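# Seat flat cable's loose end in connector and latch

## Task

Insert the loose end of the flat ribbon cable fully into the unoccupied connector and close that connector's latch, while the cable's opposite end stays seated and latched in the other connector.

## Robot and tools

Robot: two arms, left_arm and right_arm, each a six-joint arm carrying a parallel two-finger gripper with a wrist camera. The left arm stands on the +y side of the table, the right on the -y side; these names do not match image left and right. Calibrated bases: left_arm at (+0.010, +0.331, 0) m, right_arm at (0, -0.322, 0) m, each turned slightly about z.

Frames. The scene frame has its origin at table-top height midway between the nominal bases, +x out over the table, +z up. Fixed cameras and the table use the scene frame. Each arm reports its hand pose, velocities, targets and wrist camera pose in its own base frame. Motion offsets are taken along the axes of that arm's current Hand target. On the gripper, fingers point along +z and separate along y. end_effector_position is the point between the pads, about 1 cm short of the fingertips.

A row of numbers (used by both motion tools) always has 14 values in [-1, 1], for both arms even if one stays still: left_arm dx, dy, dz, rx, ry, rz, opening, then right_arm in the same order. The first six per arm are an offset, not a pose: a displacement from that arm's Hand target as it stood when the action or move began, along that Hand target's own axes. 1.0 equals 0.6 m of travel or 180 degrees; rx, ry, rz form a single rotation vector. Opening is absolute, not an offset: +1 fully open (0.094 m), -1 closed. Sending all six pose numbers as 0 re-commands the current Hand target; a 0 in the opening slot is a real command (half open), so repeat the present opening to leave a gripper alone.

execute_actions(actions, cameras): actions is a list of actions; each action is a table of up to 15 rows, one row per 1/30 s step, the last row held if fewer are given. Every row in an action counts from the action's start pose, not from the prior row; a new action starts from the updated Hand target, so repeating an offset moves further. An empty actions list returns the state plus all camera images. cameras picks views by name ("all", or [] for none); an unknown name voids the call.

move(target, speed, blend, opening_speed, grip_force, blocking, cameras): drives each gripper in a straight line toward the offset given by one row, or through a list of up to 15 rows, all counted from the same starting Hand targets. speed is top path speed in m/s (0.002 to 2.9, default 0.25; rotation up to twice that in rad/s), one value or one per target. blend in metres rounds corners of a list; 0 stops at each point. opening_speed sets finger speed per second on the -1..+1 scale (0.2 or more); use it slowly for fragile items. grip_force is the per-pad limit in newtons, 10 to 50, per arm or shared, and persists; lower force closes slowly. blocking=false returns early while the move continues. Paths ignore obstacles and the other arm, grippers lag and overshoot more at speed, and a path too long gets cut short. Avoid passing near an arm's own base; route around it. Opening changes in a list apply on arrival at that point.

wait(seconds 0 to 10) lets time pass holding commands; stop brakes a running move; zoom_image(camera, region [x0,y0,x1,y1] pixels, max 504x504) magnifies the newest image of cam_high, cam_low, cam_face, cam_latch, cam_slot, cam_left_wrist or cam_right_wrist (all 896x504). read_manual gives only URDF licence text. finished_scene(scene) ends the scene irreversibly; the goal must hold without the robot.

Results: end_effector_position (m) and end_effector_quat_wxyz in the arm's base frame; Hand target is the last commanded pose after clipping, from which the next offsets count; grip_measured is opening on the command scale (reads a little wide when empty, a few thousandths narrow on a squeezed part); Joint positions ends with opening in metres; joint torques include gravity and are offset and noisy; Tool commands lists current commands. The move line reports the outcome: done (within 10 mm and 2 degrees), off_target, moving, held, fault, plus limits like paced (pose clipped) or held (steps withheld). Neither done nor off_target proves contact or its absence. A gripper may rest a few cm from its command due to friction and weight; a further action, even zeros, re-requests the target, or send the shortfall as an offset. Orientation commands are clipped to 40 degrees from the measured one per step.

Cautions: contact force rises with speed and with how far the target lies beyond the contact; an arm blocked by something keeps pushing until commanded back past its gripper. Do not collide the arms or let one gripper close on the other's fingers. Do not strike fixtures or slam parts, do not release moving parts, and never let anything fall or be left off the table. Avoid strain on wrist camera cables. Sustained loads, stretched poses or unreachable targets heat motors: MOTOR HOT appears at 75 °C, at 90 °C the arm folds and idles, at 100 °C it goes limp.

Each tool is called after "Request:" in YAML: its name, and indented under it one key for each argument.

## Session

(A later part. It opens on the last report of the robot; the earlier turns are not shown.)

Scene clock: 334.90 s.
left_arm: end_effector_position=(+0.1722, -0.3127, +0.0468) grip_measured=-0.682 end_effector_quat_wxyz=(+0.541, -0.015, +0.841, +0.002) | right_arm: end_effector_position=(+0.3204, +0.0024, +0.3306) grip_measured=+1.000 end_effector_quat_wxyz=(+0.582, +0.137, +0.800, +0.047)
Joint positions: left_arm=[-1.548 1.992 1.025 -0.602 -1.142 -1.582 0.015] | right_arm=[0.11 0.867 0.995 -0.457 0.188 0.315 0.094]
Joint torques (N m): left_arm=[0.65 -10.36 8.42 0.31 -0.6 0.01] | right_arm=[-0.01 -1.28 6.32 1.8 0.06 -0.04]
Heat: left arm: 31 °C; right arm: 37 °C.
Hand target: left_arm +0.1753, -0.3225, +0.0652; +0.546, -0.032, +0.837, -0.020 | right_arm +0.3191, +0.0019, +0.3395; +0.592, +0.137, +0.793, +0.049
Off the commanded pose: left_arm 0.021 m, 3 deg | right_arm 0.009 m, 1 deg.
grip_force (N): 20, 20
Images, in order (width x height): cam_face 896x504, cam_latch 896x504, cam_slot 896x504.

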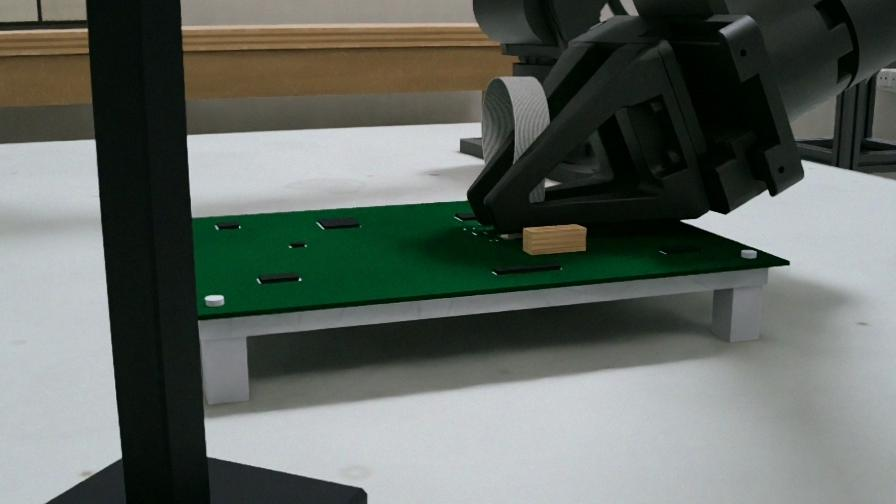

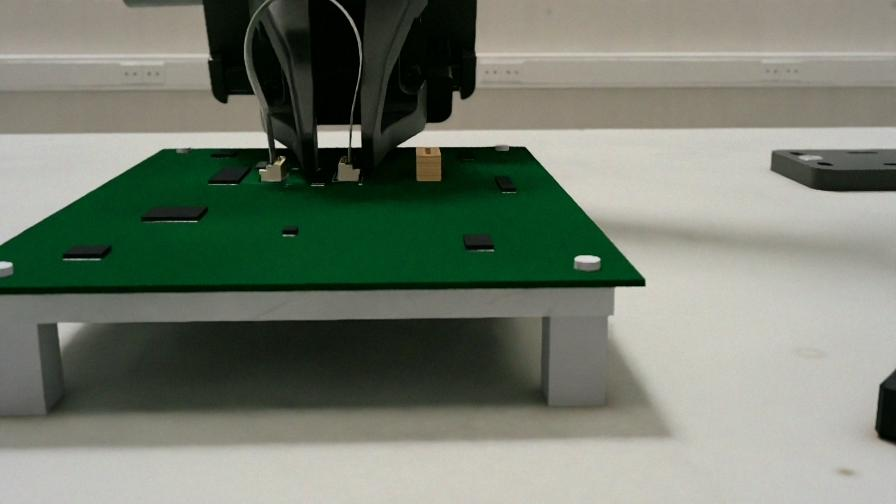

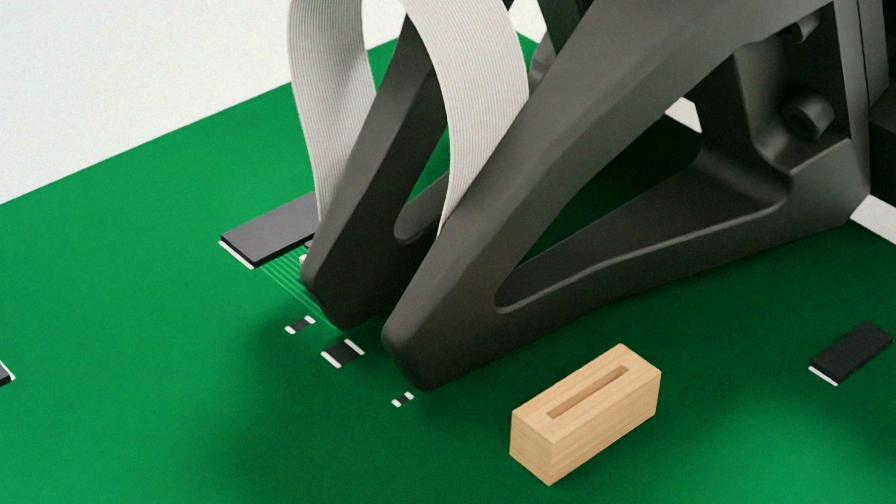

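Request:
execute_actions:
  actions:
    - [[-0.0122,-0.0035,-0.0056,0.0031,0.0002,-0.0069,-0.68,0,0,0,0,0,0,1]]
  cameras: ["cam_latch","cam_face","cam_slot"]

Request:
zoom_image:
  camera: "cam_latch"
  region: [335, 145, 365, 175]

Request:
zoom_image:
  camera: "cam_slot"
  region: [360, 240, 540, 390]

Scene clock: 336.67 s.
left_arm: end_effector_position=(+0.1715, -0.3159, +0.0538) grip_measured=-0.682 end_effector_quat_wxyz=(+0.536, -0.023, +0.844, -0.011) | right_arm: end_effector_position=(+0.3204, +0.0024, +0.3306) grip_measured=+1.000 end_effector_quat_wxyz=(+0.582, +0.137, +0.800, +0.047)
Joint positions: left_arm=[-1.548 1.966 1.03 -0.602 -1.132 -1.582 0.015] | right_arm=[0.11 0.867 0.995 -0.457 0.188 0.315 0.094]
Joint torques (N m): left_arm=[0.57 -10 8.43 0.3 -0.7 0.01] | right_arm=[-0.01 -1.28 6.3 1.8 0.06 -0.04]
Heat: left arm: 31 °C; right arm: 37 °C.
Hand target: left_arm +0.1753, -0.3241, +0.0734; +0.546, -0.038, +0.836, -0.030 | right_arm +0.3191, +0.0019, +0.3395; +0.592, +0.137, +0.793, +0.049
Off the commanded pose: left_arm 0.022 m, 3 deg | right_arm 0.009 m, 1 deg.
grip_force (N): 20, 20
Images, in order (width x height): cam_face 896x504, cam_latch 896x504, cam_slot 896x504.

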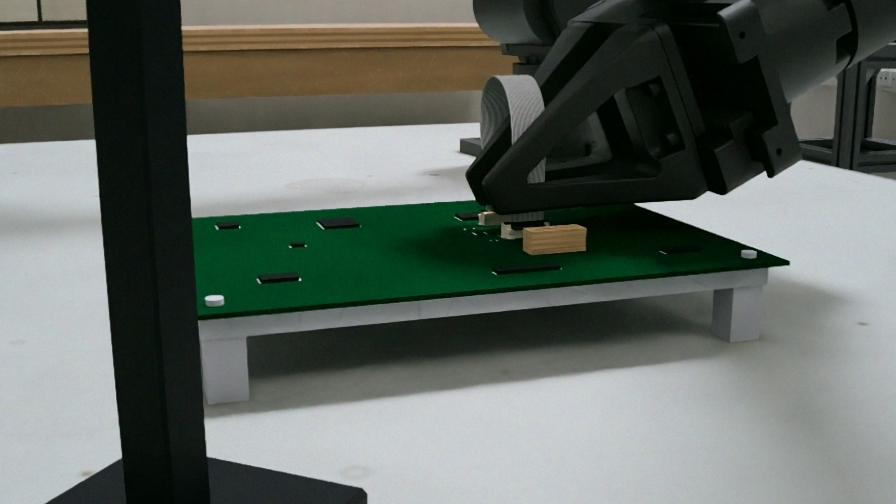

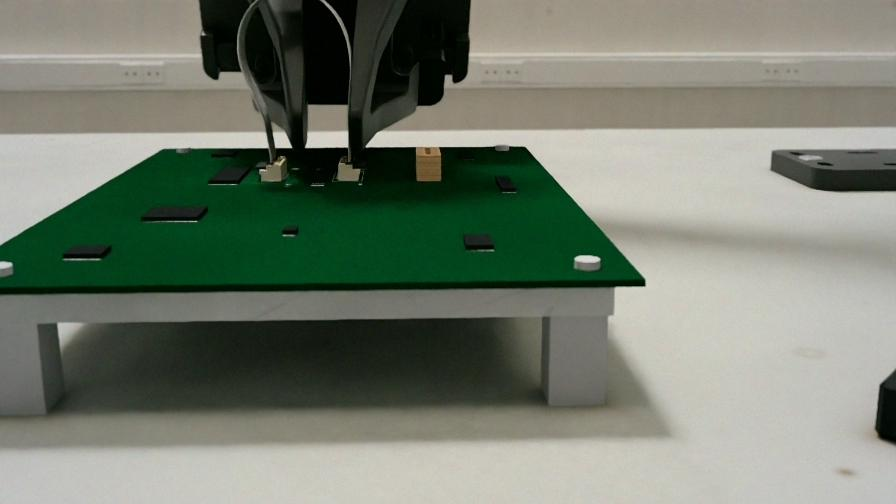

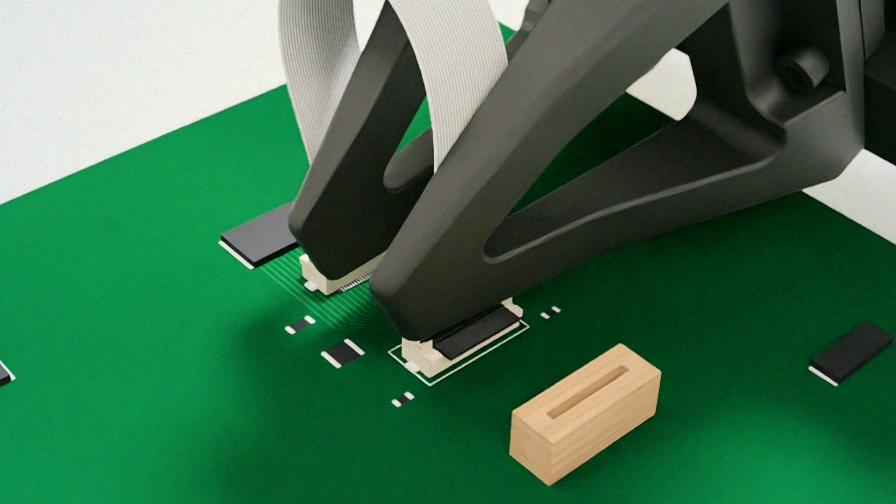

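Scaled by 16.800 from the camera's 896x504 image, which has a finer 1280x720 frame.

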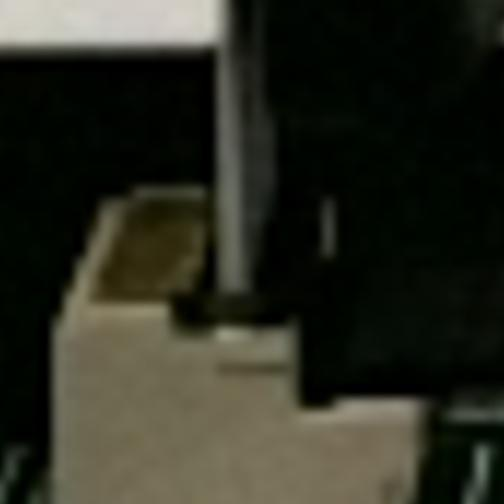

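Scaled by 2.800 from the camera's 896x504 image, which has a finer 1280x720 frame.

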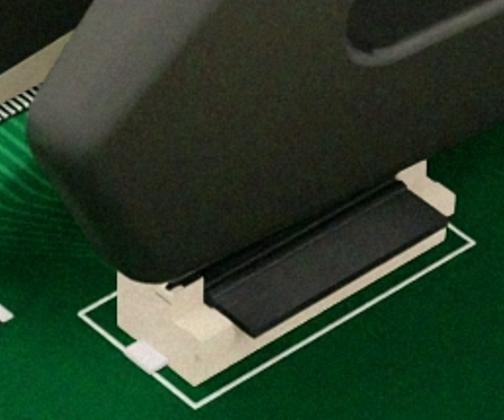

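Request:
execute_actions:
  actions:
    - [[0.0135,0.0309,0.0026,-0.0055,0.0007,0.0168,-0.68,0,0,0,0,0,0,1]]

Scene clock: 339.23 s.
left_arm: end_effector_position=(+0.1711, -0.3106, +0.0512) grip_measured=-0.682 end_effector_quat_wxyz=(+0.535, -0.019, +0.845, -0.005) | right_arm: end_effector_position=(+0.3204, +0.0024, +0.3306) grip_measured=+1.000 end_effector_quat_wxyz=(+0.582, +0.137, +0.800, +0.047)
Joint positions: left_arm=[-1.548 1.961 1.011 -0.602 -1.129 -1.582 0.015] | right_arm=[0.11 0.867 0.995 -0.457 0.188 0.315 0.094]
Joint torques (N m): left_arm=[0.03 -10.25 4.4 0.25 -0.66 0.06] | right_arm=[-0.01 -1.29 6.31 1.8 0.06 -0.03]
Heat: left arm: 31 °C; right arm: 37 °C.
Hand target: left_arm +0.1729, -0.3065, +0.0637; +0.545, -0.021, +0.838, -0.009 | right_arm +0.3191, +0.0019, +0.3395; +0.592, +0.137, +0.793, +0.049
Off the commanded pose: left_arm 0.013 m, 1 deg | right_arm 0.009 m, 1 deg.
grip_force (N): 20, 20

Request:
execute_actions:
  actions:
    - [[-0.0077,-0.0024,-0.0032,0.0018,0.0001,-0.0043,-0.62,0,0,0,0,0,0,1]]
  cameras: ["cam_latch","cam_slot"]

Request:
zoom_image:
  camera: "cam_slot"
  region: [360, 240, 540, 390]

Request:
zoom_image:
  camera: "cam_latch"
  region: [305, 100, 405, 190]

Scene clock: 341.57 s.
left_arm: end_effector_position=(+0.1711, -0.3117, +0.0564) grip_measured=-0.622 end_effector_quat_wxyz=(+0.535, -0.024, +0.845, -0.012) | right_arm: end_effector_position=(+0.3204, +0.0024, +0.3306) grip_measured=+1.000 end_effector_quat_wxyz=(+0.582, +0.137, +0.800, +0.047)
Joint positions: left_arm=[-1.548 1.943 1.011 -0.603 -1.128 -1.582 0.018] | right_arm=[0.11 0.867 0.995 -0.457 0.188 0.315 0.094]
Joint torques (N m): left_arm=[0.27 -10.07 4.85 0.26 -0.69 0.06] | right_arm=[-0.01 -1.26 6.32 1.79 0.06 -0.04]
Heat: left arm: 31 °C; right arm: 37 °C.
Hand target: left_arm +0.1730, -0.3077, +0.0688; +0.545, -0.025, +0.838, -0.015 | right_arm +0.3191, +0.0019, +0.3395; +0.592, +0.137, +0.793, +0.049
Off the commanded pose: left_arm 0.013 m, 1 deg | right_arm 0.009 m, 1 deg.
grip_force (N): 20, 20
Images, in order (width x height): cam_latch 896x504, cam_slot 896x504.

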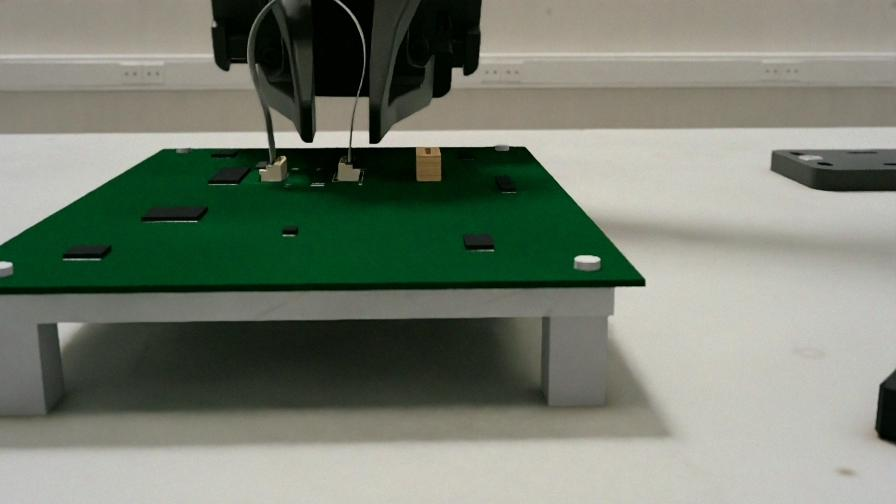

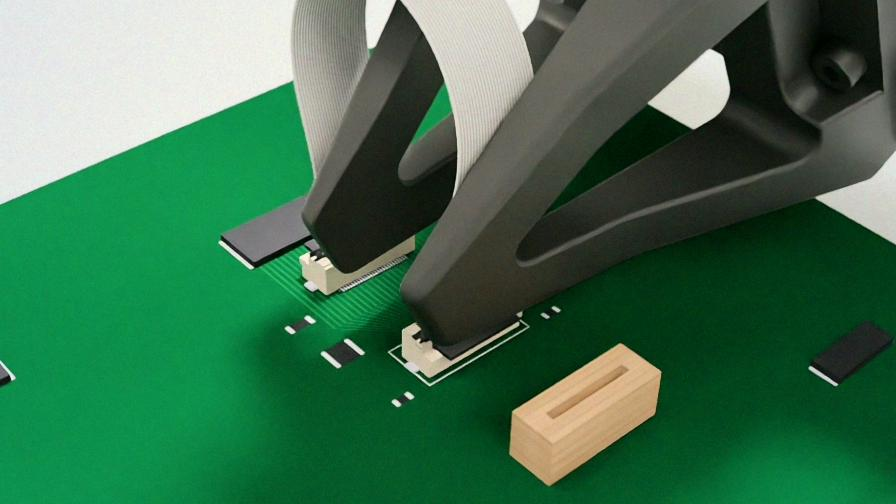

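Scaled by 2.800 from the camera's 896x504 image, which has a finer 1280x720 frame.

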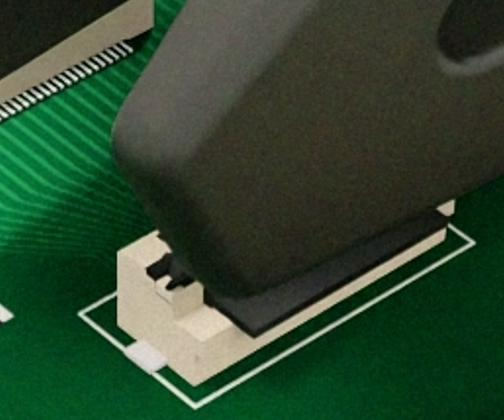

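Scaled by 5.040 from the camera's 896x504 image, which has a finer 1280x720 frame.

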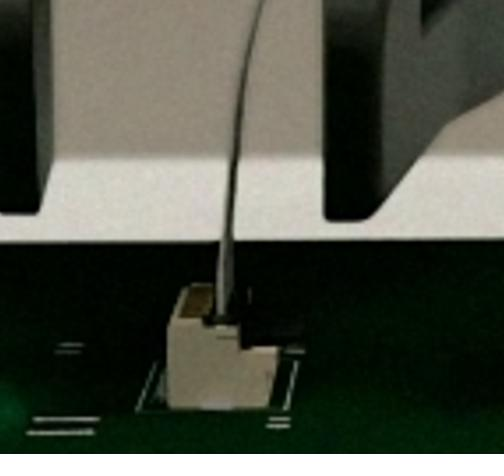

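Request:
move:
  target: [0.0112,0.006,-0.0587,0,0,0,-0.62,0,0,0,0,0,0,1]
  speed: 0.06
  cameras: ["cam_latch","cam_slot","cam_face"]

Request:
zoom_image:
  camera: "cam_slot"
  region: [360, 240, 540, 390]

Request:
zoom_image:
  camera: "cam_latch"
  region: [325, 140, 375, 190]

Scene clock: 344.23 s.
left_arm: end_effector_position=(+0.1375, -0.2973, +0.0668) grip_measured=-0.622 end_effector_quat_wxyz=(+0.536, -0.019, +0.844, -0.003) | right_arm: end_effector_position=(+0.3204, +0.0024, +0.3306) grip_measured=+1.000 end_effector_quat_wxyz=(+0.582, +0.137, +0.800, +0.047)
Joint positions: left_arm=[-1.66 1.943 1.053 -0.902 -1.12 -1.843 0.018] | right_arm=[0.11 0.867 0.995 -0.457 0.188 0.315 0.094]
Joint torques (N m): left_arm=[-0.2 -7.58 8.24 -0.14 -0.68 -0.1] | right_arm=[-0.01 -1.28 6.32 1.8 0.06 -0.04]
Heat: left arm: 31 °C; right arm: 37 °C.
Hand target: left_arm +0.1380, -0.3047, +0.0767; +0.545, -0.025, +0.838, -0.015 | right_arm +0.3191, +0.0019, +0.3395; +0.592, +0.137, +0.793, +0.049
Off the commanded pose: left_arm 0.012 m, 2 deg | right_arm 0.009 m, 1 deg.
grip_force (N): 20, 20
move: off_target (left_arm)
Images, in order (width x height): cam_face 896x504, cam_latch 896x504, cam_slot 896x504.

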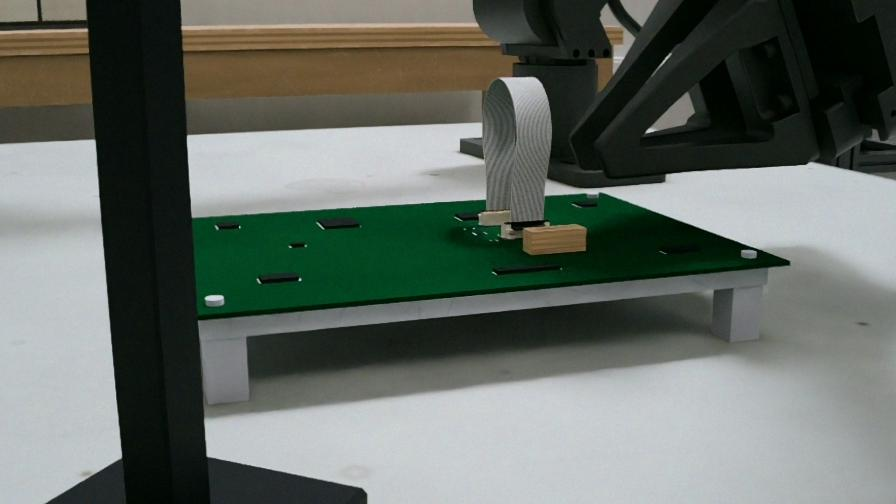

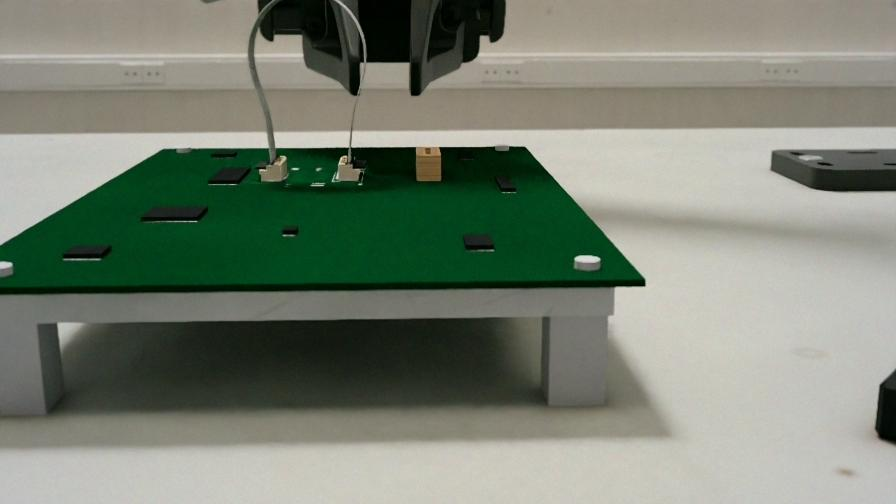

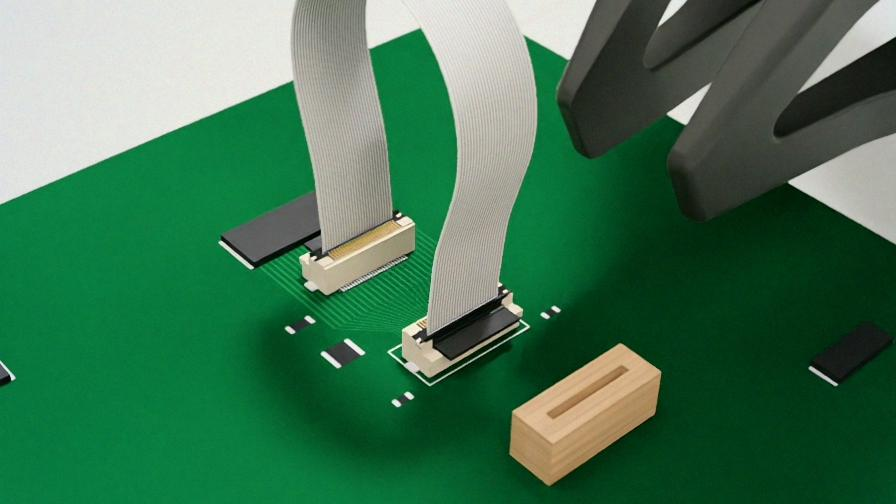

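Scaled by 2.800 from the camera's 896x504 image, which has a finer 1280x720 frame.

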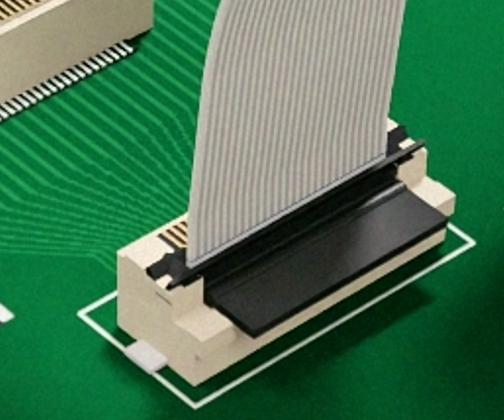

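Scaled by 10.080 from the camera's 896x504 image, which has a finer 1280x720 frame.

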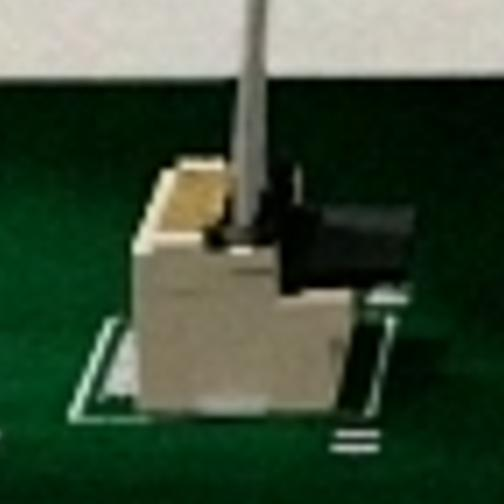

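Request:
zoom_image:
  camera: "cam_slot"
  region: [280, 190, 430, 310]

Request:
zoom_image:
  camera: "cam_slot"
  region: [390, 270, 540, 390]

Scaled by 3.360 from the camera's 896x504 image, which has a finer 1280x720 frame.

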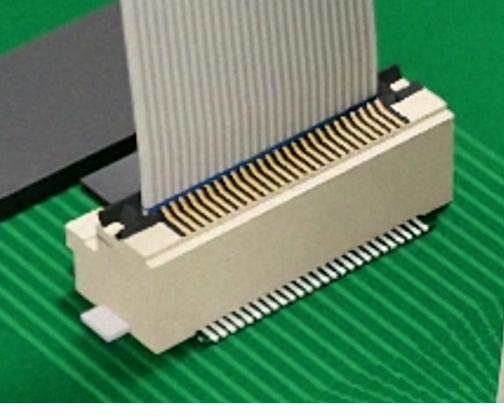

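Scaled by 3.360 from the camera's 896x504 image, which has a finer 1280x720 frame.

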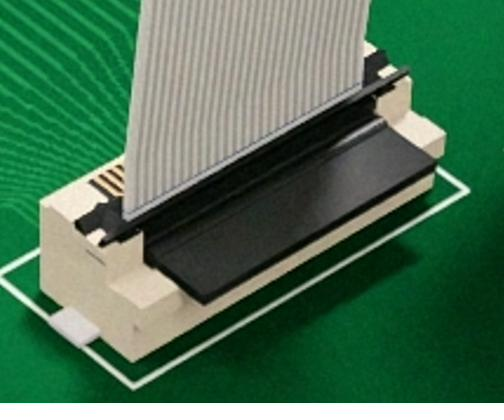

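Both connectors show the same seating. Finishing the scene.

Request:
finished_scene:
  scene: 2

The scene is finished: the task was done.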